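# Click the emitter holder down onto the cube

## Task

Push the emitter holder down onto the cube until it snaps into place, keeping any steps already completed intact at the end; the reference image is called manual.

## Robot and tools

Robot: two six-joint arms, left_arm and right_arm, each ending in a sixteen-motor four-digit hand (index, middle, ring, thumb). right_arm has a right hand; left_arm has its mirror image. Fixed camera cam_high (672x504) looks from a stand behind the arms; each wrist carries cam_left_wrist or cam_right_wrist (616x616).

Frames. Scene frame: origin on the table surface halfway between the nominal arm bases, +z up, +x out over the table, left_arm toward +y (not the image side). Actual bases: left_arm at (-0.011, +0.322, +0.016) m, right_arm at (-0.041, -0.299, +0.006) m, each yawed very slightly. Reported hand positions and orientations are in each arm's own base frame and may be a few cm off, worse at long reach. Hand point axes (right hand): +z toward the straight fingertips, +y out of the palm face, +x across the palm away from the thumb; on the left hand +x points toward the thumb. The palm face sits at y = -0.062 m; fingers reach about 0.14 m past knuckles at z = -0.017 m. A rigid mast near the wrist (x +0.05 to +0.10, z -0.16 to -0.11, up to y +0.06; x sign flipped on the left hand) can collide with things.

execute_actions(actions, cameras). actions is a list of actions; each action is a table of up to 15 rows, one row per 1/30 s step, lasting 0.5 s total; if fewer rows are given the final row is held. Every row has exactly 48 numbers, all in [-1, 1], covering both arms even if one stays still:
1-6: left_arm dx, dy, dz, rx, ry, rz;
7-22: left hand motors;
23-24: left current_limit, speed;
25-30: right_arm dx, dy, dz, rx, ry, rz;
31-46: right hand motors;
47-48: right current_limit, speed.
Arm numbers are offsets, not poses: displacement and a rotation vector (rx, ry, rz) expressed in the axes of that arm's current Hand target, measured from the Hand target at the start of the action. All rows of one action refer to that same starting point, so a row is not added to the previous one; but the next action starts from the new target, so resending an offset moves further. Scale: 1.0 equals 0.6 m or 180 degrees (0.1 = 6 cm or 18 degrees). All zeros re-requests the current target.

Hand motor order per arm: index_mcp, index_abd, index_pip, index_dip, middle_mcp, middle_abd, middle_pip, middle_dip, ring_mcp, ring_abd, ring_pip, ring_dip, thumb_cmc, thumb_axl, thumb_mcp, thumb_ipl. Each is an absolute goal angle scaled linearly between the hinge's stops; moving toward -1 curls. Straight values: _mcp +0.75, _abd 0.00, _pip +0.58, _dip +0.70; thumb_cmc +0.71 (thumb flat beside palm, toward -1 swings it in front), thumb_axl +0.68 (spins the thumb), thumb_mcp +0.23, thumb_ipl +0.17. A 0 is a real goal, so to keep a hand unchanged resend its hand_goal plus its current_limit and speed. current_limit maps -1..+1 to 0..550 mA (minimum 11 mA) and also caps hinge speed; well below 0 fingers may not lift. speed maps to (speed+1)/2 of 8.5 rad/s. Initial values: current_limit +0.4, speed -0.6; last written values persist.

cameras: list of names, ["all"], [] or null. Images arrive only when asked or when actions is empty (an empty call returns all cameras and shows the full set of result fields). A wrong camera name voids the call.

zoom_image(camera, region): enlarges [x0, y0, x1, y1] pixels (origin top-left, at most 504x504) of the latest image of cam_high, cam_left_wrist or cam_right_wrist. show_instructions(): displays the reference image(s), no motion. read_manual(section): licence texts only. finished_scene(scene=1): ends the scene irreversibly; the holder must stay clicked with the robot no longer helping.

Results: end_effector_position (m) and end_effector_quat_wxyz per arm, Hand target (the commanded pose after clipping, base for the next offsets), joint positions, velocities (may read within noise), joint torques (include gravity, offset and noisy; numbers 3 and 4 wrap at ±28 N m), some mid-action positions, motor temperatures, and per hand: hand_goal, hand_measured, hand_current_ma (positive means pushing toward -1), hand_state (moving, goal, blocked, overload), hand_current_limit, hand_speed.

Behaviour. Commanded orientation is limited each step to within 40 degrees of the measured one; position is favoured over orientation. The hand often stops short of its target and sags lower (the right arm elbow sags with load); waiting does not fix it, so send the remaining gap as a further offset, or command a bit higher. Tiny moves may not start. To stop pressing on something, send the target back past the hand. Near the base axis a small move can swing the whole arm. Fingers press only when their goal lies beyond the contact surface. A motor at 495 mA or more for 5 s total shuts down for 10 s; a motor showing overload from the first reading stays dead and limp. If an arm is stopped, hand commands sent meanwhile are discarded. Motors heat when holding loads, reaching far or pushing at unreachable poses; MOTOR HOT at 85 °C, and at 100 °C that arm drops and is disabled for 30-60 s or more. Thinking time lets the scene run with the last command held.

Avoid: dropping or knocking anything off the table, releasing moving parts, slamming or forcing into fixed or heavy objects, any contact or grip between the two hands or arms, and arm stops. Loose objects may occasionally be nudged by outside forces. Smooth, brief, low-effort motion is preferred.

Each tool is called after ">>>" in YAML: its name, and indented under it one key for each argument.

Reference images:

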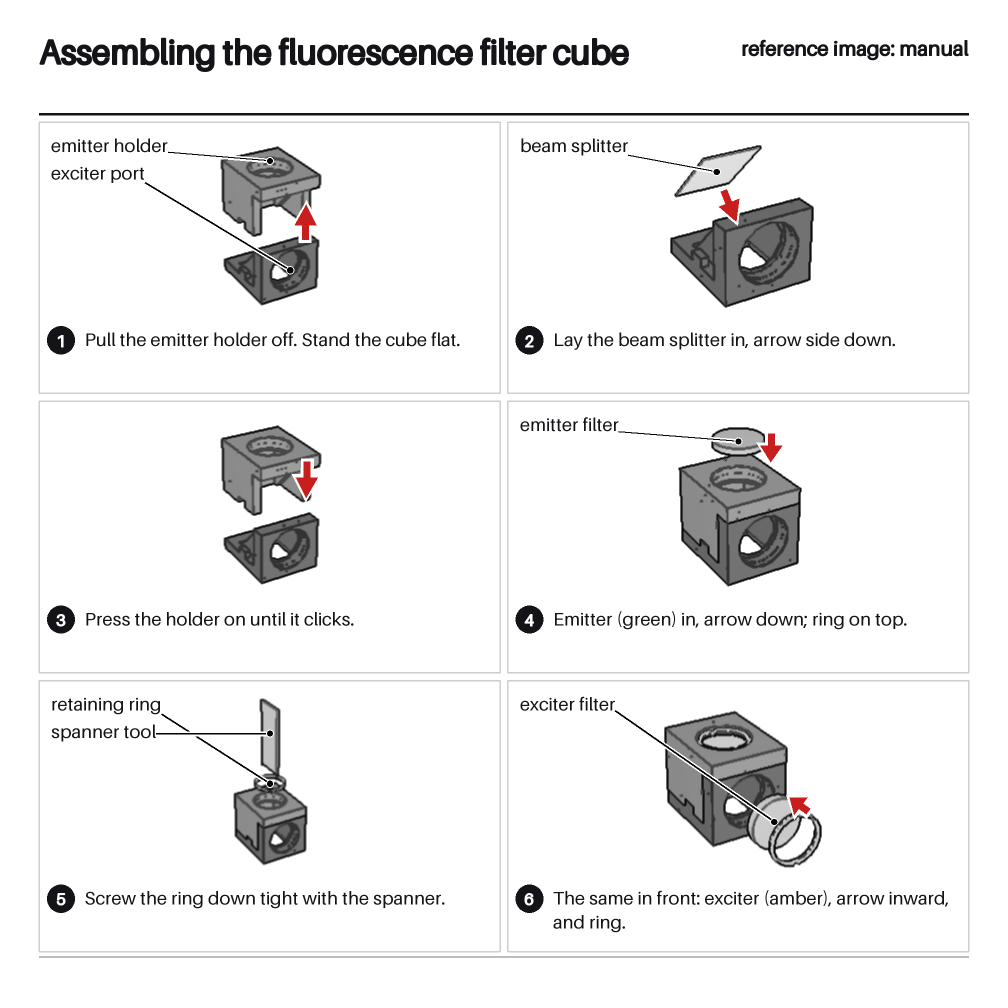

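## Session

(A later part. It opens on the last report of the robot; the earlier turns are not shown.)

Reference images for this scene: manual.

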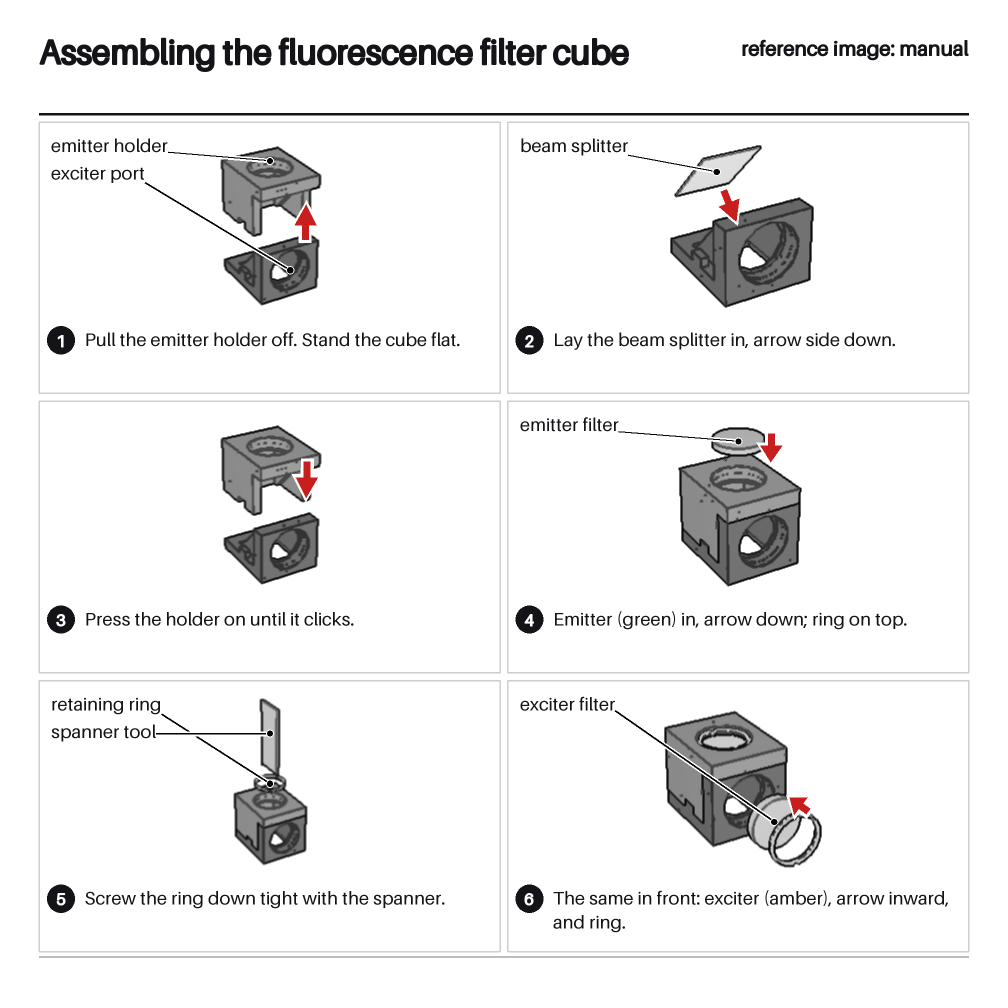

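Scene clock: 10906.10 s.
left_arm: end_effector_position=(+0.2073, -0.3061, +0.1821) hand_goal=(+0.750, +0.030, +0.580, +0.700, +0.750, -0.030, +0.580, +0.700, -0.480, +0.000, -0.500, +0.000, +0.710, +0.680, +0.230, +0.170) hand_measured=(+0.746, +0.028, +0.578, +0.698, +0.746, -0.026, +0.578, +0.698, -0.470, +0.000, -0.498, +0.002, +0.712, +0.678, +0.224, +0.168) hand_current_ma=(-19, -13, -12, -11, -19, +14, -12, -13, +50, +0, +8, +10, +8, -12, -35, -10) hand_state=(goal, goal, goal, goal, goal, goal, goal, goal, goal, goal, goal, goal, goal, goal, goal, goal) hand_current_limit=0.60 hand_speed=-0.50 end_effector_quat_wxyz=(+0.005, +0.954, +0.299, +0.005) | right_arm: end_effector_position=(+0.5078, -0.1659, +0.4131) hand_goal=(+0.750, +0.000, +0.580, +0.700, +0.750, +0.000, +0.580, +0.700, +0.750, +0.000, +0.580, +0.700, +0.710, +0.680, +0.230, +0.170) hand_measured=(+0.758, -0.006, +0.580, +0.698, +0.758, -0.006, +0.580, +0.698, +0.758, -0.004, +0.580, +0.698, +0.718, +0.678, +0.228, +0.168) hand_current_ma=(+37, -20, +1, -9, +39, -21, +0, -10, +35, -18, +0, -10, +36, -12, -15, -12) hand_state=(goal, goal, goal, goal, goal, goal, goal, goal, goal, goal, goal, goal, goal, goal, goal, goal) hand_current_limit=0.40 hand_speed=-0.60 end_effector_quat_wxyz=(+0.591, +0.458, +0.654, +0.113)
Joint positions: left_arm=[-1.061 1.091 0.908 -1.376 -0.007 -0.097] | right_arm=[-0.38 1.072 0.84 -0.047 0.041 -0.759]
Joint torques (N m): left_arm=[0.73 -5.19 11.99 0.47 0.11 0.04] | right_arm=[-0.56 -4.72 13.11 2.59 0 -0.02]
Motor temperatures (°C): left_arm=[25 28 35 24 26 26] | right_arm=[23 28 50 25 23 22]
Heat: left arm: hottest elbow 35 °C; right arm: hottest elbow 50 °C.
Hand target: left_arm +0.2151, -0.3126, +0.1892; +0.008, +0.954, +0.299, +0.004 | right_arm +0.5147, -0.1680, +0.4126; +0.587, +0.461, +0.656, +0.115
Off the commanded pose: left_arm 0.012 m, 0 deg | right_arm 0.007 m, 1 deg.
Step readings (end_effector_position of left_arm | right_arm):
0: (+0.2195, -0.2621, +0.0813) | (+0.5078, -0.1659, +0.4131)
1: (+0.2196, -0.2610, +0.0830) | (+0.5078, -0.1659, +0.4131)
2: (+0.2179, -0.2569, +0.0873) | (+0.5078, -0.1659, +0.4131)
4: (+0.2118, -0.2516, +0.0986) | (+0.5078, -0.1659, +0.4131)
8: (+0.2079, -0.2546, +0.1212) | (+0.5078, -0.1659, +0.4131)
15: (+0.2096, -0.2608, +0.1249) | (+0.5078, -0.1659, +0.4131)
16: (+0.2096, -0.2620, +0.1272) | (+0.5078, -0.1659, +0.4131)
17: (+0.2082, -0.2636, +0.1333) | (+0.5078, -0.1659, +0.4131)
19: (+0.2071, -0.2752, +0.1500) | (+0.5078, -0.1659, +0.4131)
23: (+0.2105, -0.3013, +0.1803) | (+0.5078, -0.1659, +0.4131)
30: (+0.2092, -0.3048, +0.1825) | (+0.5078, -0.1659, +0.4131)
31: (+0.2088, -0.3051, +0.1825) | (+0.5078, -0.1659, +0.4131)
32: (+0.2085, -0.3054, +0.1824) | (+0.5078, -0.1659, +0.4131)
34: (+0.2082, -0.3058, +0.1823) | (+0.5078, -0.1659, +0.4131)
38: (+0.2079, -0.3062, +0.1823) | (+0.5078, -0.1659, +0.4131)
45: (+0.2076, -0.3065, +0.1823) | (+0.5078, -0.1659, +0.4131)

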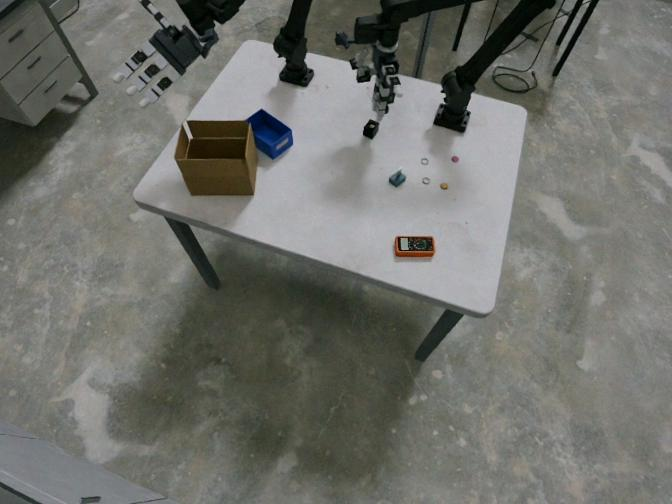

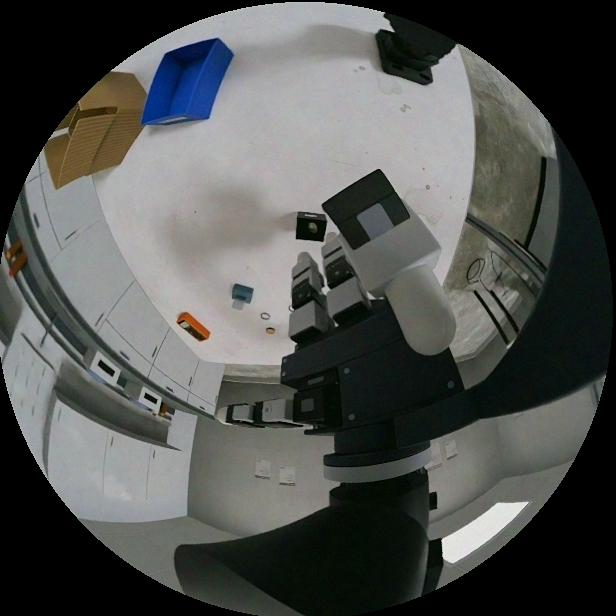

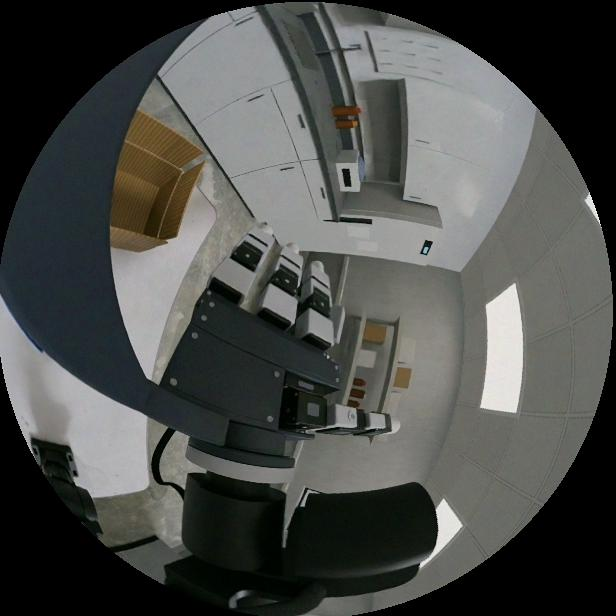

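>>> execute_actions:
  actions:
    - [[0.002,0.012,0.02,0,0,0,0.75,0.03,0.58,0.7,0.75,-0.03,0.58,0.7,-0.48,0,-0.5,0,0.71,0.68,0.23,0.17,0.6,-0.5,0,0,0,0,0,0,0.75,0,0.58,0.7,0.75,0,0.58,0.7,0.75,0,0.58,0.7,0.71,0.68,0.23,0.17,0.4,-0.6]]
    - [[0,0,0.025,0,0,0,0.75,0.03,0.58,0.7,0.75,-0.03,0.58,0.7,-0.48,0,-0.5,0,0.71,0.68,0.23,0.17,0.6,-0.5,0,0,0,0,0,0,0.75,0,0.58,0.7,0.75,0,0.58,0.7,0.75,0,0.58,0.7,0.71,0.68,0.23,0.17,0.4,-0.6]]
  cameras: ["cam_high","cam_left_wrist"]

>>> zoom_image:
  camera: "cam_high"
  region: [354, 104, 390, 140]

>>> zoom_image:
  camera: "cam_left_wrist"
  region: [250, 180, 350, 280]

Scene clock: 10930.37 s.
left_arm: end_effector_position=(+0.2164, -0.3193, +0.1716) hand_goal=(+0.750, +0.030, +0.580, +0.700, +0.750, -0.030, +0.580, +0.700, -0.480, +0.000, -0.500, +0.000, +0.710, +0.680, +0.230, +0.170) hand_measured=(+0.748, +0.028, +0.578, +0.698, +0.748, -0.026, +0.578, +0.698, -0.470, +0.000, -0.498, +0.002, +0.712, +0.678, +0.224, +0.168) hand_current_ma=(-10, -12, -11, -11, -10, +14, -12, -13, +50, +0, +8, +10, +8, -12, -35, -10) hand_state=(goal, goal, goal, goal, goal, goal, goal, goal, goal, goal, goal, goal, goal, goal, goal, goal) hand_current_limit=0.60 hand_speed=-0.50 end_effector_quat_wxyz=(+0.015, +0.954, +0.298, +0.007) | right_arm: end_effector_position=(+0.5078, -0.1659, +0.4131) hand_goal=(+0.750, +0.000, +0.580, +0.700, +0.750, +0.000, +0.580, +0.700, +0.750, +0.000, +0.580, +0.700, +0.710, +0.680, +0.230, +0.170) hand_measured=(+0.758, -0.006, +0.580, +0.698, +0.758, -0.006, +0.580, +0.698, +0.758, -0.004, +0.580, +0.698, +0.718, +0.678, +0.228, +0.168) hand_current_ma=(+37, -20, +1, -9, +39, -21, +0, -10, +35, -18, +0, -10, +36, -12, -15, -12) hand_state=(goal, goal, goal, goal, goal, goal, goal, goal, goal, goal, goal, goal, goal, goal, goal, goal) hand_current_limit=0.40 hand_speed=-0.60 end_effector_quat_wxyz=(+0.591, +0.458, +0.654, +0.113)
Joint positions: left_arm=[-1.056 1.13 0.903 -1.312 -0.007 -0.091] | right_arm=[-0.38 1.072 0.84 -0.047 0.041 -0.759]
Joint torques (N m): left_arm=[0.62 -6.18 8.42 1.16 0.11 0.05] | right_arm=[-0.5 -4.66 13.12 2.56 0 -0.02]
Heat: left arm: hottest elbow 36 °C; right arm: hottest elbow 50 °C.
Hand target: left_arm +0.2205, -0.3182, +0.1624; +0.008, +0.954, +0.299, +0.004 | right_arm +0.5147, -0.1680, +0.4126; +0.587, +0.461, +0.656, +0.115
Off the commanded pose: left_arm 0.010 m, 1 deg | right_arm 0.007 m, 1 deg.
Step readings (end_effector_position of left_arm | right_arm):
0: (+0.2073, -0.3061, +0.1821) | (+0.5078, -0.1659, +0.4131)
1: (+0.2078, -0.3065, +0.1818) | (+0.5078, -0.1659, +0.4131)
2: (+0.2090, -0.3075, +0.1811) | (+0.5078, -0.1659, +0.4131)
4: (+0.2107, -0.3099, +0.1781) | (+0.5078, -0.1659, +0.4131)
8: (+0.2121, -0.3115, +0.1723) | (+0.5078, -0.1659, +0.4131)
15: (+0.2121, -0.3116, +0.1719) | (+0.5078, -0.1659, +0.4131)
16: (+0.2125, -0.3123, +0.1718) | (+0.5078, -0.1659, +0.4131)
17: (+0.2136, -0.3142, +0.1719) | (+0.5078, -0.1659, +0.4131)
19: (+0.2154, -0.3175, +0.1717) | (+0.5078, -0.1659, +0.4131)
23: (+0.2164, -0.3193, +0.1716) | (+0.5078, -0.1659, +0.4131)
30: (+0.2164, -0.3193, +0.1716) | (+0.5078, -0.1659, +0.4131)
Images, in order (width x height): cam_high 672x504, cam_left_wrist 616x616.

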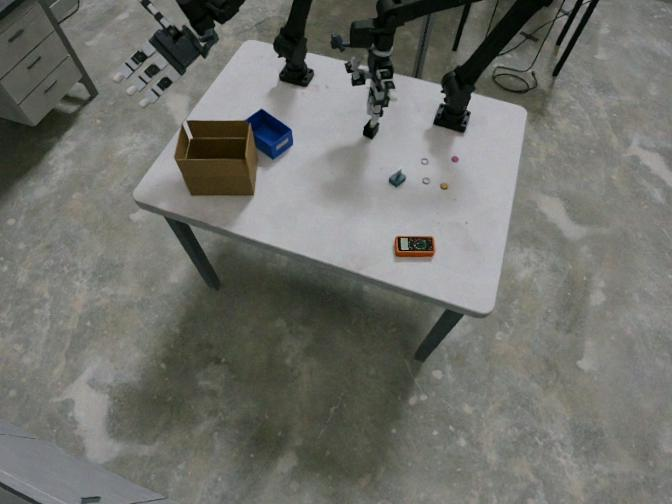

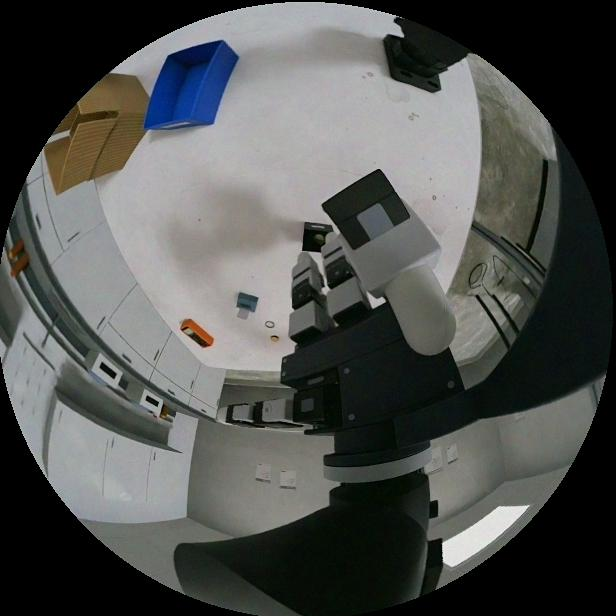

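Scaled by 14.000 from the camera's 672x504 image, which has a finer 960x720 frame.

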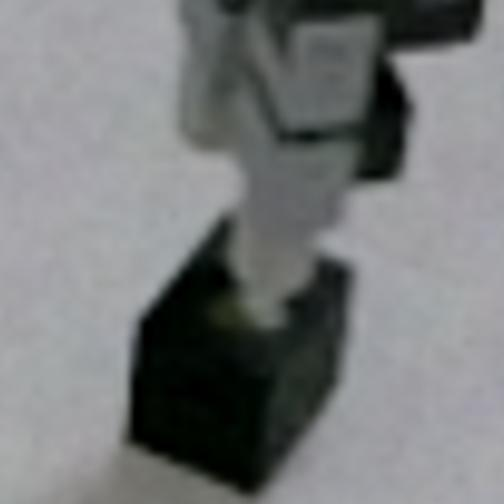

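Scaled by 5.040 from the camera's 616x616 image, which has a finer 880x880 frame.

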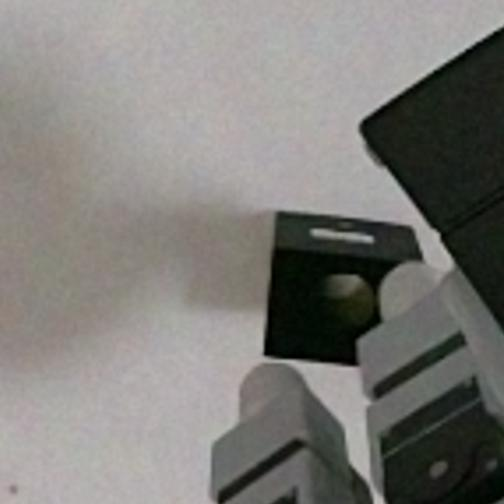

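>>> execute_actions:
  actions:
    - [[0.006,-0.007,0.03,0,0,0,0.75,0.03,0.58,0.7,0.75,-0.03,0.58,0.7,-0.48,0,-0.5,0,0.71,0.68,0.23,0.17,0.6,-0.5,0,0,0,0,0,0,0.75,0,0.58,0.7,0.75,0,0.58,0.7,0.75,0,0.58,0.7,0.71,0.68,0.23,0.17,0.4,-0.6]]
  cameras: ["cam_high","cam_left_wrist"]

>>> zoom_image:
  camera: "cam_high"
  region: [360, 108, 386, 134]

>>> zoom_image:
  camera: "cam_left_wrist"
  region: [270, 200, 350, 280]

Scene clock: 10969.30 s.
left_arm: end_effector_position=(+0.2167, -0.3124, +0.1490) hand_goal=(+0.750, +0.030, +0.580, +0.700, +0.750, -0.030, +0.580, +0.700, -0.480, +0.000, -0.500, +0.000, +0.710, +0.680, +0.230, +0.170) hand_measured=(+0.748, +0.028, +0.578, +0.698, +0.748, -0.026, +0.578, +0.698, -0.470, +0.000, -0.498, +0.002, +0.712, +0.678, +0.224, +0.168) hand_current_ma=(-7, -12, -11, -11, -7, +14, -11, -13, +50, +0, +8, +10, +8, -12, -35, -10) hand_state=(goal, goal, goal, goal, goal, goal, goal, goal, goal, goal, goal, goal, goal, goal, goal, goal) hand_current_limit=0.60 hand_speed=-0.50 end_effector_quat_wxyz=(+0.010, +0.954, +0.299, +0.005) | right_arm: end_effector_position=(+0.5078, -0.1659, +0.4131) hand_goal=(+0.750, +0.000, +0.580, +0.700, +0.750, +0.000, +0.580, +0.700, +0.750, +0.000, +0.580, +0.700, +0.710, +0.680, +0.230, +0.170) hand_measured=(+0.758, -0.006, +0.580, +0.698, +0.758, -0.006, +0.580, +0.698, +0.758, -0.004, +0.580, +0.698, +0.718, +0.678, +0.228, +0.168) hand_current_ma=(+37, -20, +1, -9, +39, -21, +0, -10, +35, -18, +0, -10, +36, -12, -15, -12) hand_state=(goal, goal, goal, goal, goal, goal, goal, goal, goal, goal, goal, goal, goal, goal, goal, goal) hand_current_limit=0.40 hand_speed=-0.60 end_effector_quat_wxyz=(+0.591, +0.458, +0.654, +0.113)
Joint positions: left_arm=[-1.043 1.137 0.85 -1.261 -0.006 -0.08] | right_arm=[-0.38 1.072 0.84 -0.047 0.041 -0.759]
Joint torques (N m): left_arm=[0.44 -6.42 8.9 1.13 0.07 0.04] | right_arm=[-0.5 -4.72 13.14 2.58 -0.01 -0.02]
Heat: left arm: hottest elbow 35 °C; right arm: hottest elbow 50 °C.
Hand target: left_arm +0.2213, -0.3130, +0.1443; +0.008, +0.954, +0.299, +0.004 | right_arm +0.5147, -0.1680, +0.4126; +0.587, +0.461, +0.656, +0.115
Off the commanded pose: left_arm 0.007 m, 0 deg | right_arm 0.007 m, 1 deg.
Step readings (end_effector_position of left_arm | right_arm):
0: (+0.2164, -0.3193, +0.1716) | (+0.5078, -0.1659, +0.4131)
1: (+0.2165, -0.3194, +0.1700) | (+0.5078, -0.1659, +0.4131)
2: (+0.2173, -0.3199, +0.1672) | (+0.5078, -0.1659, +0.4131)
4: (+0.2169, -0.3160, +0.1576) | (+0.5078, -0.1659, +0.4131)
8: (+0.2161, -0.3110, +0.1486) | (+0.5078, -0.1659, +0.4131)
15: (+0.2167, -0.3123, +0.1490) | (+0.5078, -0.1659, +0.4131)
Images, in order (width x height): cam_high 672x504, cam_left_wrist 616x616.

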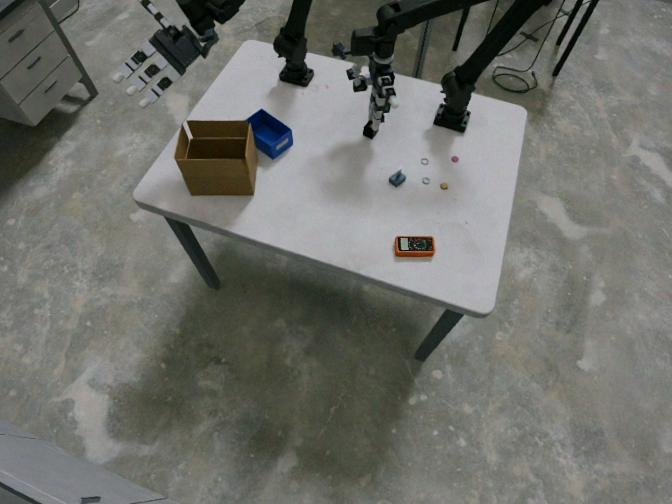

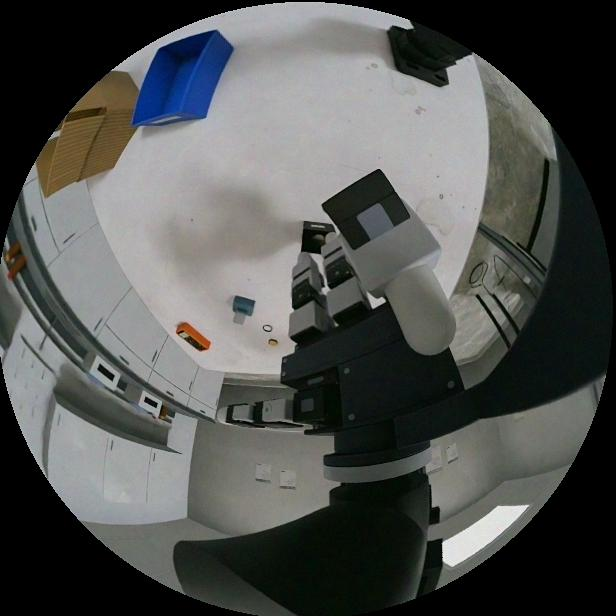

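Scaled by 19.385 from the camera's 672x504 image, which has a finer 960x720 frame.

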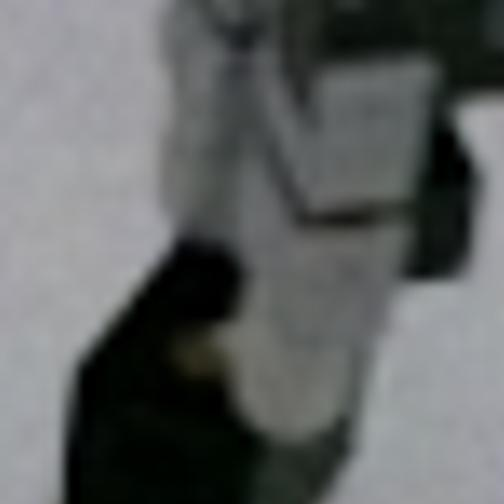

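Scaled by 6.300 from the camera's 616x616 image, which has a finer 880x880 frame.

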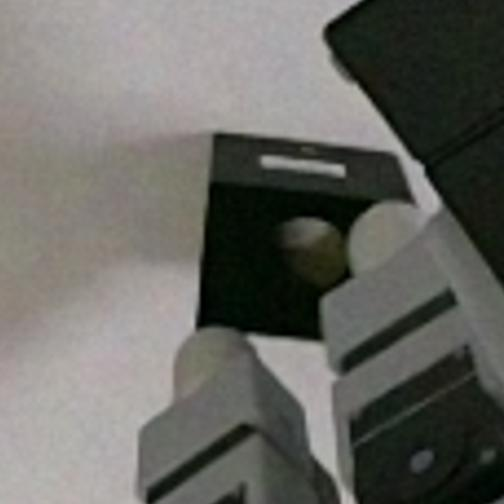

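>>> execute_actions:
  actions:
    - [[-0.005,0.002,0.012,0,0,0,0.75,0.03,0.58,0.7,0.75,-0.03,0.58,0.7,-0.48,0,-0.5,0,0.71,0.68,0.23,0.17,0.6,-0.5,0,0,0,0,0,0,0.75,0,0.58,0.7,0.75,0,0.58,0.7,0.75,0,0.58,0.7,0.71,0.68,0.23,0.17,0.4,-0.6]]
    - [[0,-0.004,0.017,0,0,0,0.75,0.03,0.58,0.7,0.75,-0.03,0.58,0.7,-0.48,0,-0.5,0,0.71,0.68,0.23,0.17,0.6,-0.5,0,0,0,0,0,0,0.75,0,0.58,0.7,0.75,0,0.58,0.7,0.75,0,0.58,0.7,0.71,0.68,0.23,0.17,0.4,-0.6]]
  cameras: ["cam_high","cam_left_wrist"]

>>> zoom_image:
  camera: "cam_high"
  region: [360, 112, 386, 138]

>>> zoom_image:
  camera: "cam_left_wrist"
  region: [270, 200, 350, 280]

Scene clock: 11017.70 s.
left_arm: end_effector_position=(+0.2205, -0.3189, +0.1465) hand_goal=(+0.750, +0.030, +0.580, +0.700, +0.750, -0.030, +0.580, +0.700, -0.480, +0.000, -0.500, +0.000, +0.710, +0.680, +0.230, +0.170) hand_measured=(+0.754, +0.026, +0.582, +0.700, +0.756, -0.028, +0.584, +0.702, -0.470, +0.000, -0.498, +0.002, +0.712, +0.678, +0.224, +0.168) hand_current_ma=(+24, -14, +13, +1, +33, +8, +21, +6, +50, +0, +8, +10, +8, -12, -35, -10) hand_state=(goal, goal, goal, goal, goal, goal, goal, goal, goal, goal, goal, goal, goal, goal, goal, goal) hand_current_limit=0.60 hand_speed=-0.50 end_effector_quat_wxyz=(+0.024, +0.954, +0.299, +0.009) | right_arm: end_effector_position=(+0.5078, -0.1659, +0.4131) hand_goal=(+0.750, +0.000, +0.580, +0.700, +0.750, +0.000, +0.580, +0.700, +0.750, +0.000, +0.580, +0.700, +0.710, +0.680, +0.230, +0.170) hand_measured=(+0.758, -0.006, +0.580, +0.698, +0.758, -0.006, +0.580, +0.698, +0.758, -0.004, +0.580, +0.698, +0.718, +0.678, +0.228, +0.168) hand_current_ma=(+37, -20, +1, -9, +39, -21, +0, -10, +35, -18, +0, -10, +36, -12, -15, -12) hand_state=(goal, goal, goal, goal, goal, goal, goal, goal, goal, goal, goal, goal, goal, goal, goal, goal) hand_current_limit=0.40 hand_speed=-0.60 end_effector_quat_wxyz=(+0.591, +0.458, +0.654, +0.113)
Joint positions: left_arm=[-1.043 1.143 0.84 -1.217 -0.007 -0.08] | right_arm=[-0.38 1.072 0.84 -0.047 0.041 -0.759]
Joint torques (N m): left_arm=[-0.5 -5.77 6.43 1.36 0.11 -0.05] | right_arm=[-0.56 -4.78 13.11 2.56 -0.01 -0.02]
Heat: left arm: hottest elbow 36 °C; right arm: hottest elbow 50 °C.
Hand target: left_arm +0.2183, -0.3139, +0.1269; +0.008, +0.954, +0.299, +0.004 | right_arm +0.5147, -0.1680, +0.4126; +0.587, +0.461, +0.656, +0.115
Off the commanded pose: left_arm 0.021 m, 2 deg | right_arm 0.007 m, 1 deg.
Step readings (end_effector_position of left_arm | right_arm):
0: (+0.2167, -0.3124, +0.1490) | (+0.5078, -0.1659, +0.4131)
1: (+0.2169, -0.3127, +0.1487) | (+0.5078, -0.1659, +0.4131)
2: (+0.2174, -0.3136, +0.1486) | (+0.5078, -0.1659, +0.4131)
4: (+0.2181, -0.3150, +0.1476) | (+0.5078, -0.1659, +0.4131)
8: (+0.2185, -0.3156, +0.1462) | (+0.5078, -0.1659, +0.4131)
15: (+0.2184, -0.3155, +0.1459) | (+0.5078, -0.1659, +0.4131)
16: (+0.2185, -0.3156, +0.1452) | (+0.5078, -0.1659, +0.4131)
17: (+0.2189, -0.3161, +0.1454) | (+0.5078, -0.1659, +0.4131)
19: (+0.2198, -0.3177, +0.1461) | (+0.5078, -0.1659, +0.4131)
23: (+0.2205, -0.3188, +0.1466) | (+0.5078, -0.1659, +0.4131)
30: (+0.2205, -0.3189, +0.1465) | (+0.5078, -0.1659, +0.4131)
Images, in order (width x height): cam_high 672x504, cam_left_wrist 616x616.

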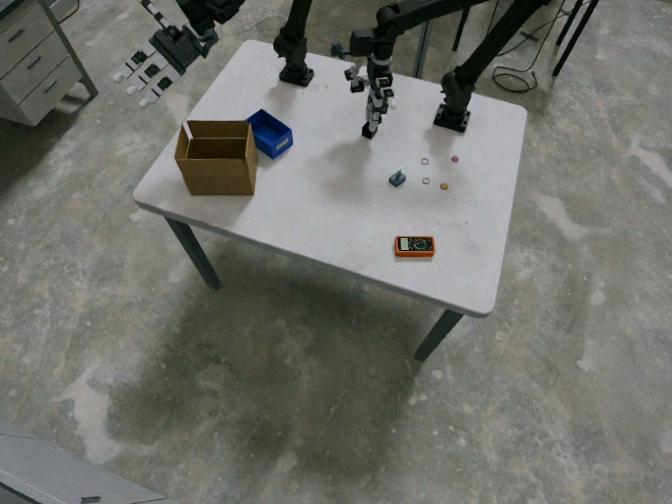

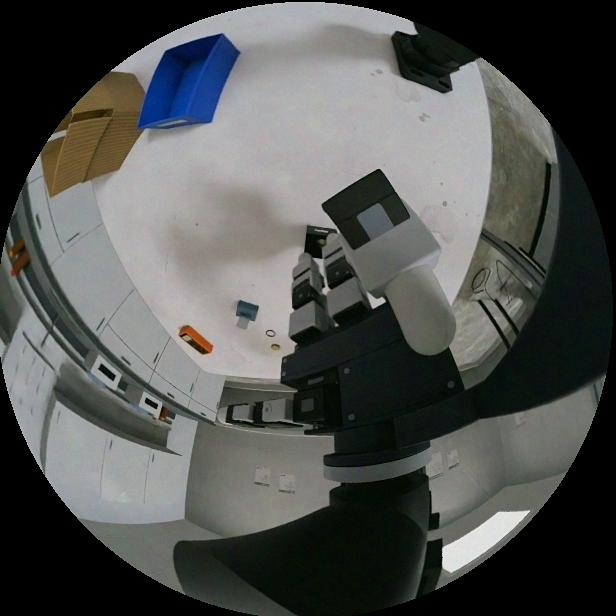

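Scaled by 19.385 from the camera's 672x504 image, which has a finer 960x720 frame.

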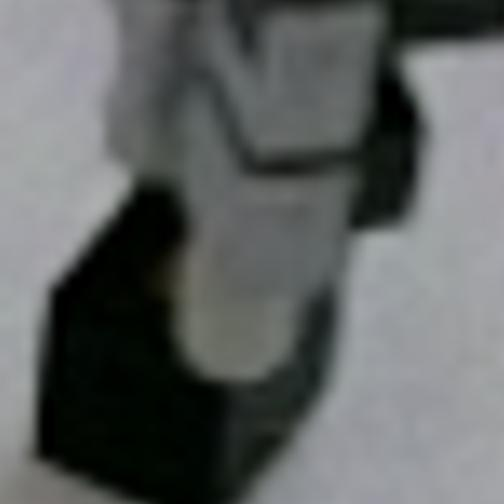

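Scaled by 6.300 from the camera's 616x616 image, which has a finer 880x880 frame.

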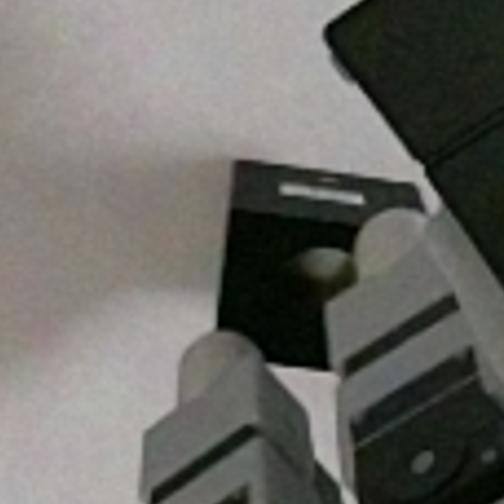

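>>> execute_actions:
  actions:
    - [[0,0.006,-0.035,0,0,0,0.75,0,0.58,0.7,0.75,0,0.58,0.7,-0.48,0,-0.5,0,0.71,0.68,0.23,0.17,0.6,-0.5,0,0,0,0,0,0,0.75,0,0.58,0.7,0.75,0,0.58,0.7,0.75,0,0.58,0.7,0.71,0.68,0.23,0.17,0.4,-0.6]]
  cameras: ["cam_high","cam_left_wrist"]

>>> zoom_image:
  camera: "cam_high"
  region: [358, 112, 384, 138]

>>> zoom_image:
  camera: "cam_left_wrist"
  region: [270, 200, 350, 280]

Scene clock: 11059.43 s.
left_arm: end_effector_position=(+0.2175, -0.3138, +0.1448) hand_goal=(+0.750, +0.000, +0.580, +0.700, +0.750, +0.000, +0.580, +0.700, -0.480, +0.000, -0.500, +0.000, +0.710, +0.680, +0.230, +0.170) hand_measured=(+0.742, +0.018, +0.576, +0.698, +0.740, -0.022, +0.574, +0.698, -0.470, +0.000, -0.498, +0.002, +0.712, +0.678, +0.224, +0.168) hand_current_ma=(-44, +78, -20, -5, -54, -97, -28, -10, +50, +0, +8, +10, +8, -12, -35, -10) hand_state=(goal, goal, goal, goal, goal, blocked, goal, goal, goal, goal, goal, goal, goal, goal, goal, goal) hand_current_limit=0.60 hand_speed=-0.50 end_effector_quat_wxyz=(+0.012, +0.954, +0.299, +0.006) | right_arm: end_effector_position=(+0.5078, -0.1659, +0.4131) hand_goal=(+0.750, +0.000, +0.580, +0.700, +0.750, +0.000, +0.580, +0.700, +0.750, +0.000, +0.580, +0.700, +0.710, +0.680, +0.230, +0.170) hand_measured=(+0.758, -0.006, +0.580, +0.698, +0.758, -0.006, +0.580, +0.698, +0.758, -0.004, +0.580, +0.698, +0.718, +0.678, +0.228, +0.168) hand_current_ma=(+37, -20, +1, -9, +39, -21, +0, -10, +35, -18, +0, -10, +36, -12, -15, -12) hand_state=(goal, goal, goal, goal, goal, goal, goal, goal, goal, goal, goal, goal, goal, goal, goal, goal) hand_current_limit=0.40 hand_speed=-0.60 end_effector_quat_wxyz=(+0.591, +0.458, +0.654, +0.113)
Joint positions: left_arm=[-1.043 1.143 0.842 -1.243 -0.007 -0.08] | right_arm=[-0.38 1.072 0.84 -0.047 0.041 -0.759]
Joint torques (N m): left_arm=[-0.26 -6.48 10.81 0.14 0.11 -0.07] | right_arm=[-0.5 -4.72 13.14 2.58 0 -0.02]
Heat: left arm: hottest elbow 34 °C; right arm: hottest elbow 50 °C.
Hand target: left_arm +0.2201, -0.3165, +0.1478; +0.008, +0.954, +0.299, +0.004 | right_arm +0.5147, -0.1680, +0.4126; +0.587, +0.461, +0.656, +0.115
Off the commanded pose: left_arm 0.005 m, 1 deg | right_arm 0.007 m, 1 deg.
Step readings (end_effector_position of left_arm | right_arm):
0: (+0.2209, -0.3195, +0.1468) | (+0.5078, -0.1659, +0.4131)
1: (+0.2204, -0.3187, +0.1467) | (+0.5078, -0.1659, +0.4131)
2: (+0.2195, -0.3171, +0.1461) | (+0.5078, -0.1659, +0.4131)
4: (+0.2183, -0.3152, +0.1453) | (+0.5078, -0.1659, +0.4131)
8: (+0.2176, -0.3139, +0.1448) | (+0.5078, -0.1659, +0.4131)
15: (+0.2175, -0.3138, +0.1448) | (+0.5078, -0.1659, +0.4131)
Images, in order (width x height): cam_high 672x504, cam_left_wrist 616x616.

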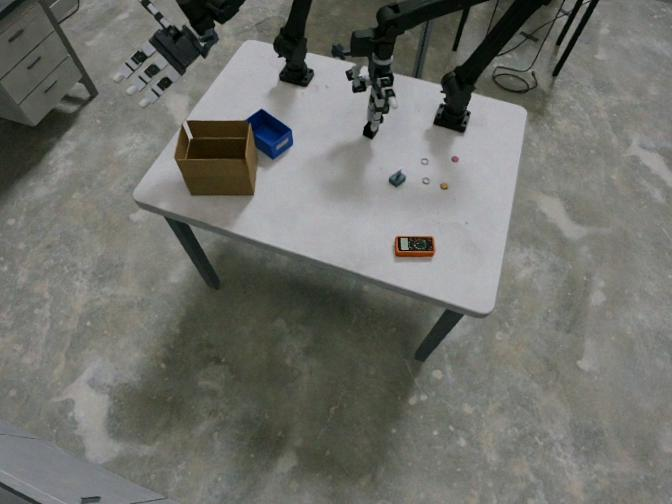

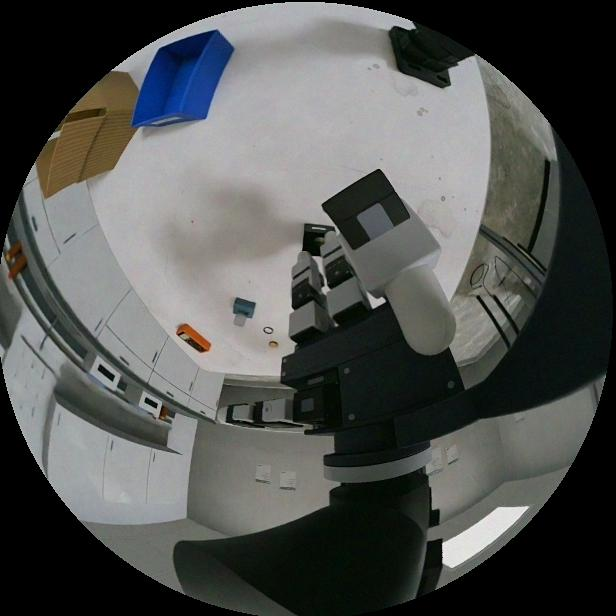

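Scaled by 19.385 from the camera's 672x504 image, which has a finer 960x720 frame.

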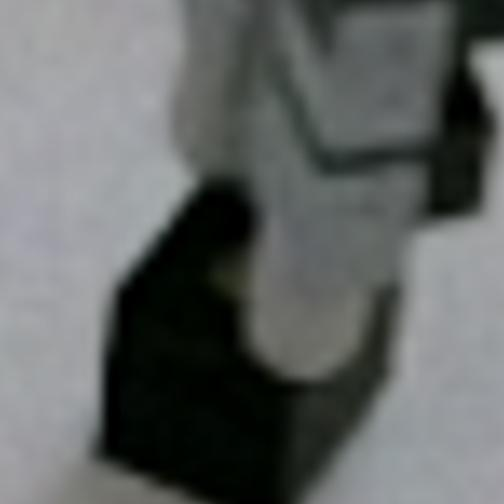

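Scaled by 6.300 from the camera's 616x616 image, which has a finer 880x880 frame.

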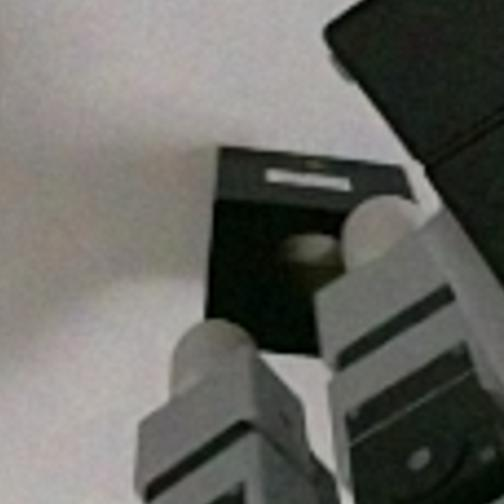

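>>> execute_actions:
  actions:
    - [[0,0.008,-0.02,-0.006,0,0,0.75,0,0.58,0.7,0.75,0,0.58,0.7,-0.48,0,-0.5,0,0.71,0.68,0.23,0.17,0.6,-0.5,0,0,0,0,0,0,0.75,0,0.58,0.7,0.75,0,0.58,0.7,0.75,0,0.58,0.7,0.71,0.68,0.23,0.17,0.4,-0.6]]
    - [[0,0,-0.012,0,0,0,0.75,0,0.58,0.7,0.75,0,0.58,0.7,-0.48,0,-0.5,0,0.71,0.68,0.23,0.17,0.6,-0.5,0,0,0,0,0,0,0.75,0,0.58,0.7,0.75,0,0.58,0.7,0.75,0,0.58,0.7,0.71,0.68,0.23,0.17,0.4,-0.6]]
  cameras: ["cam_high","cam_left_wrist"]

>>> zoom_image:
  camera: "cam_high"
  region: [358, 112, 384, 138]

>>> zoom_image:
  camera: "cam_left_wrist"
  region: [270, 200, 350, 280]

Scene clock: 11071.57 s.
left_arm: end_effector_position=(+0.2145, -0.3085, +0.1464) hand_goal=(+0.750, +0.000, +0.580, +0.700, +0.750, +0.000, +0.580, +0.700, -0.480, +0.000, -0.500, +0.000, +0.710, +0.680, +0.230, +0.170) hand_measured=(+0.746, +0.002, +0.576, +0.698, +0.746, -0.004, +0.576, +0.698, -0.470, +0.000, -0.498, +0.002, +0.712, +0.678, +0.224, +0.168) hand_current_ma=(-21, +12, -16, -5, -23, -15, -17, -10, +50, +0, +8, +10, +8, -12, -35, -10) hand_state=(goal, goal, goal, goal, goal, goal, goal, goal, goal, goal, goal, goal, goal, goal, goal, goal) hand_current_limit=0.60 hand_speed=-0.50 end_effector_quat_wxyz=(-0.003, +0.954, +0.299, +0.003) | right_arm: end_effector_position=(+0.5078, -0.1659, +0.4131) hand_goal=(+0.750, +0.000, +0.580, +0.700, +0.750, +0.000, +0.580, +0.700, +0.750, +0.000, +0.580, +0.700, +0.710, +0.680, +0.230, +0.170) hand_measured=(+0.758, -0.006, +0.580, +0.698, +0.758, -0.006, +0.580, +0.698, +0.758, -0.004, +0.580, +0.698, +0.718, +0.678, +0.228, +0.168) hand_current_ma=(+37, -20, +1, -9, +39, -21, +0, -10, +35, -18, +0, -10, +36, -12, -15, -12) hand_state=(goal, goal, goal, goal, goal, goal, goal, goal, goal, goal, goal, goal, goal, goal, goal, goal) hand_current_limit=0.40 hand_speed=-0.60 end_effector_quat_wxyz=(+0.591, +0.458, +0.654, +0.113)
Joint positions: left_arm=[-1.043 1.143 0.853 -1.284 -0.007 -0.08] | right_arm=[-0.38 1.072 0.84 -0.047 0.041 -0.759]
Joint torques (N m): left_arm=[-0.26 -7.94 12.9 0.43 0.03 -0.07] | right_arm=[-0.56 -4.72 13.12 2.59 0 -0.02]
Heat: left arm: hottest elbow 34 °C; right arm: hottest elbow 50 °C.
Hand target: left_arm +0.2225, -0.3201, +0.1671; +0.017, +0.954, +0.299, +0.007 | right_arm +0.5147, -0.1680, +0.4126; +0.587, +0.461, +0.656, +0.115
Off the commanded pose: left_arm 0.025 m, 2 deg | right_arm 0.007 m, 1 deg.
Step readings (end_effector_position of left_arm | right_arm):
0: (+0.2175, -0.3137, +0.1447) | (+0.5078, -0.1659, +0.4131)
1: (+0.2176, -0.3139, +0.1453) | (+0.5078, -0.1659, +0.4131)
2: (+0.2172, -0.3132, +0.1454) | (+0.5078, -0.1659, +0.4131)
4: (+0.2162, -0.3115, +0.1447) | (+0.5078, -0.1659, +0.4131)
8: (+0.2158, -0.3107, +0.1444) | (+0.5078, -0.1659, +0.4131)
15: (+0.2158, -0.3107, +0.1444) | (+0.5078, -0.1659, +0.4131)
16: (+0.2157, -0.3106, +0.1447) | (+0.5078, -0.1659, +0.4131)
17: (+0.2151, -0.3096, +0.1449) | (+0.5078, -0.1659, +0.4131)
19: (+0.2146, -0.3088, +0.1457) | (+0.5078, -0.1659, +0.4131)
23: (+0.2146, -0.3087, +0.1465) | (+0.5078, -0.1659, +0.4131)
30: (+0.2145, -0.3085, +0.1464) | (+0.5078, -0.1659, +0.4131)
Images, in order (width x height): cam_high 672x504, cam_left_wrist 616x616.

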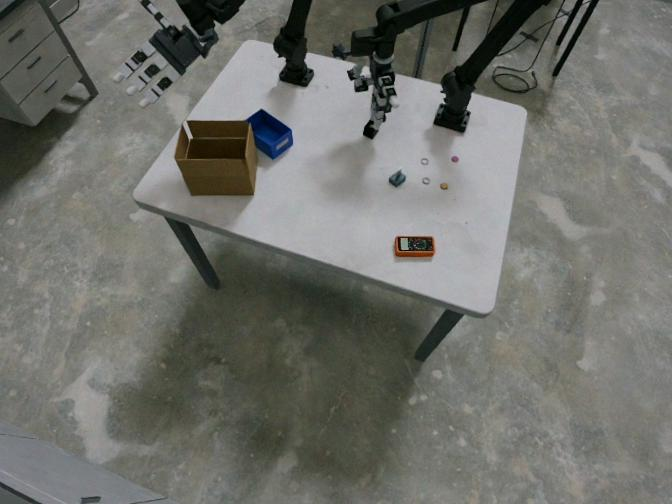

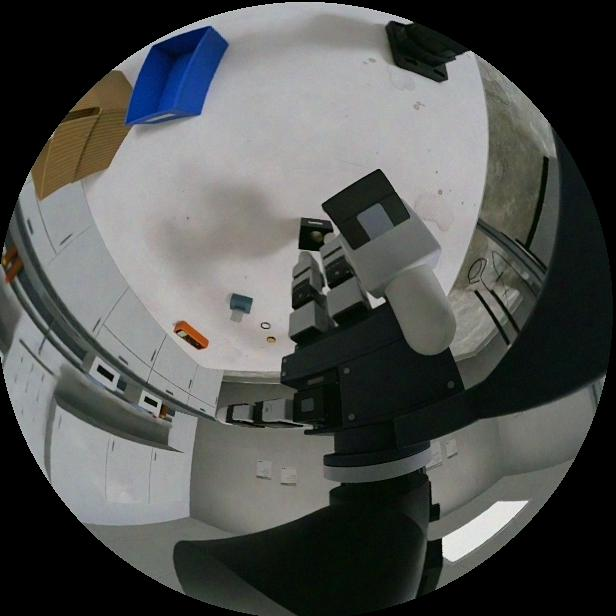

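Scaled by 19.385 from the camera's 672x504 image, which has a finer 960x720 frame.

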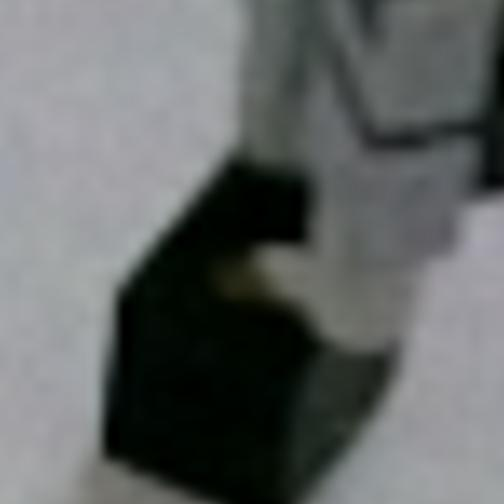

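Scaled by 6.300 from the camera's 616x616 image, which has a finer 880x880 frame.

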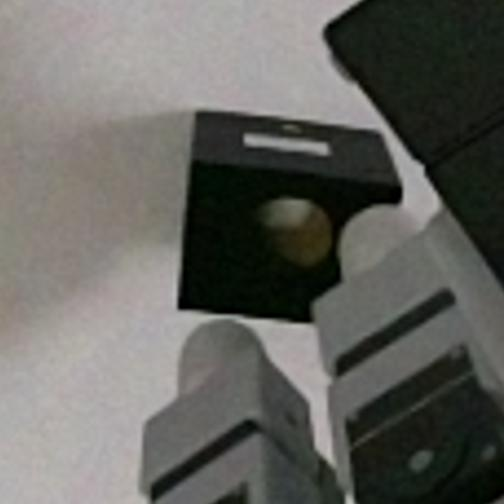

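>>> execute_actions:
  actions:
    - [[0.001,0.002,0.02,0.006,0,0,0.75,0,0.58,0.7,0.75,0,0.58,0.7,-0.48,0,-0.5,0,0.71,0.68,0.23,0.17,0.6,-0.5,0,0,0,0,0,0,0.75,0,0.58,0.7,0.75,0,0.58,0.7,0.75,0,0.58,0.7,0.71,0.68,0.23,0.17,0.4,-0.6]]
  cameras: ["cam_high","cam_left_wrist"]

>>> zoom_image:
  camera: "cam_high"
  region: [358, 112, 384, 138]

>>> zoom_image:
  camera: "cam_left_wrist"
  region: [270, 200, 350, 280]

Scene clock: 11097.53 s.
left_arm: end_effector_position=(+0.2145, -0.3086, +0.1455) hand_goal=(+0.750, +0.000, +0.580, +0.700, +0.750, +0.000, +0.580, +0.700, -0.480, +0.000, -0.500, +0.000, +0.710, +0.680, +0.230, +0.170) hand_measured=(+0.746, +0.002, +0.576, +0.698, +0.746, -0.004, +0.576, +0.698, -0.470, +0.000, -0.498, +0.002, +0.712, +0.678, +0.224, +0.168) hand_current_ma=(-21, +12, -16, -5, -23, -15, -17, -10, +50, +0, +8, +10, +8, -12, -35, -10) hand_state=(goal, goal, goal, goal, goal, goal, goal, goal, goal, goal, goal, goal, goal, goal, goal, goal) hand_current_limit=0.60 hand_speed=-0.50 end_effector_quat_wxyz=(-0.004, +0.954, +0.299, +0.002) | right_arm: end_effector_position=(+0.5078, -0.1659, +0.4131) hand_goal=(+0.750, +0.000, +0.580, +0.700, +0.750, +0.000, +0.580, +0.700, +0.750, +0.000, +0.580, +0.700, +0.710, +0.680, +0.230, +0.170) hand_measured=(+0.758, -0.006, +0.580, +0.698, +0.758, -0.006, +0.580, +0.698, +0.758, -0.004, +0.580, +0.698, +0.718, +0.678, +0.228, +0.168) hand_current_ma=(+37, -20, +1, -9, +39, -21, +0, -10, +35, -18, +0, -10, +36, -12, -15, -12) hand_state=(goal, goal, goal, goal, goal, goal, goal, goal, goal, goal, goal, goal, goal, goal, goal, goal) hand_current_limit=0.40 hand_speed=-0.60 end_effector_quat_wxyz=(+0.591, +0.458, +0.654, +0.113)
Joint positions: left_arm=[-1.043 1.146 0.853 -1.284 -0.007 -0.08] | right_arm=[-0.38 1.072 0.84 -0.047 0.041 -0.759]
Joint torques (N m): left_arm=[-0.32 -5.83 12.3 0.91 0.09 -0.04] | right_arm=[-0.56 -4.72 13.12 2.56 -0.01 -0.02]
Heat: left arm: hottest elbow 36 °C; right arm: hottest elbow 50 °C.
Hand target: left_arm +0.2240, -0.3211, +0.1552; +0.008, +0.954, +0.299, +0.004 | right_arm +0.5147, -0.1680, +0.4126; +0.587, +0.461, +0.656, +0.115
Off the commanded pose: left_arm 0.018 m, 1 deg | right_arm 0.007 m, 1 deg.
Step readings (end_effector_position of left_arm | right_arm):
0: (+0.2145, -0.3085, +0.1464) | (+0.5078, -0.1659, +0.4131)
1: (+0.2145, -0.3086, +0.1463) | (+0.5078, -0.1659, +0.4131)
2: (+0.2145, -0.3086, +0.1463) | (+0.5078, -0.1659, +0.4131)
4: (+0.2145, -0.3086, +0.1459) | (+0.5078, -0.1659, +0.4131)
8: (+0.2145, -0.3086, +0.1455) | (+0.5078, -0.1659, +0.4131)
15: (+0.2145, -0.3086, +0.1455) | (+0.5078, -0.1659, +0.4131)
Images, in order (width x height): cam_high 672x504, cam_left_wrist 616x616.

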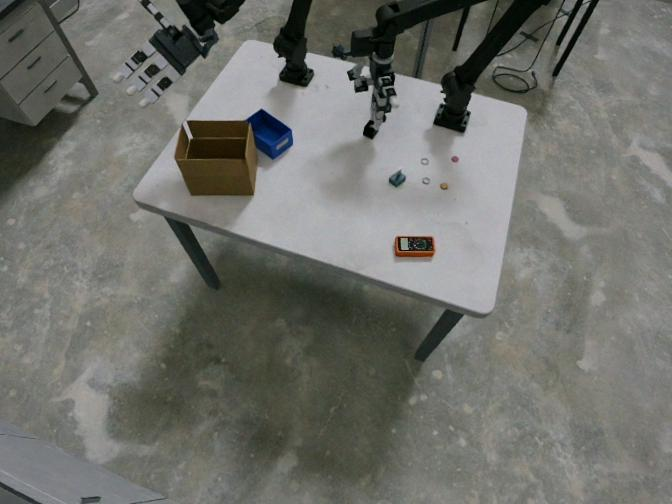

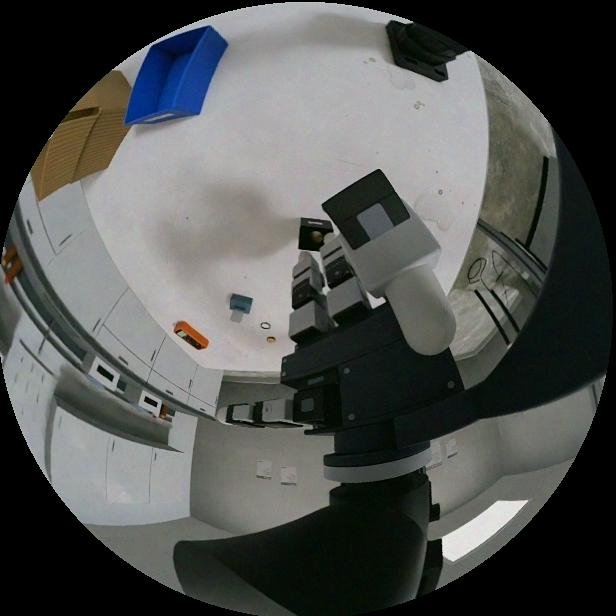

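Scaled by 19.385 from the camera's 672x504 image, which has a finer 960x720 frame.

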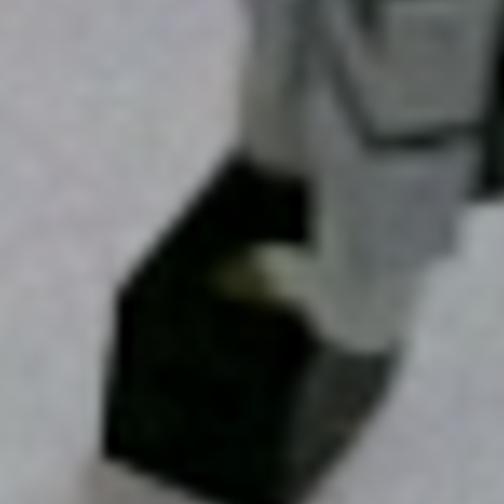

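Scaled by 6.300 from the camera's 616x616 image, which has a finer 880x880 frame.

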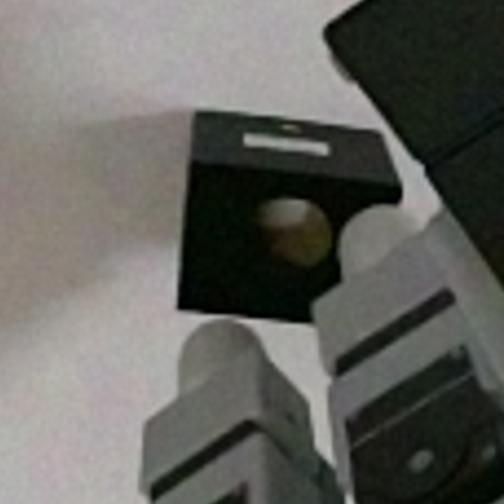

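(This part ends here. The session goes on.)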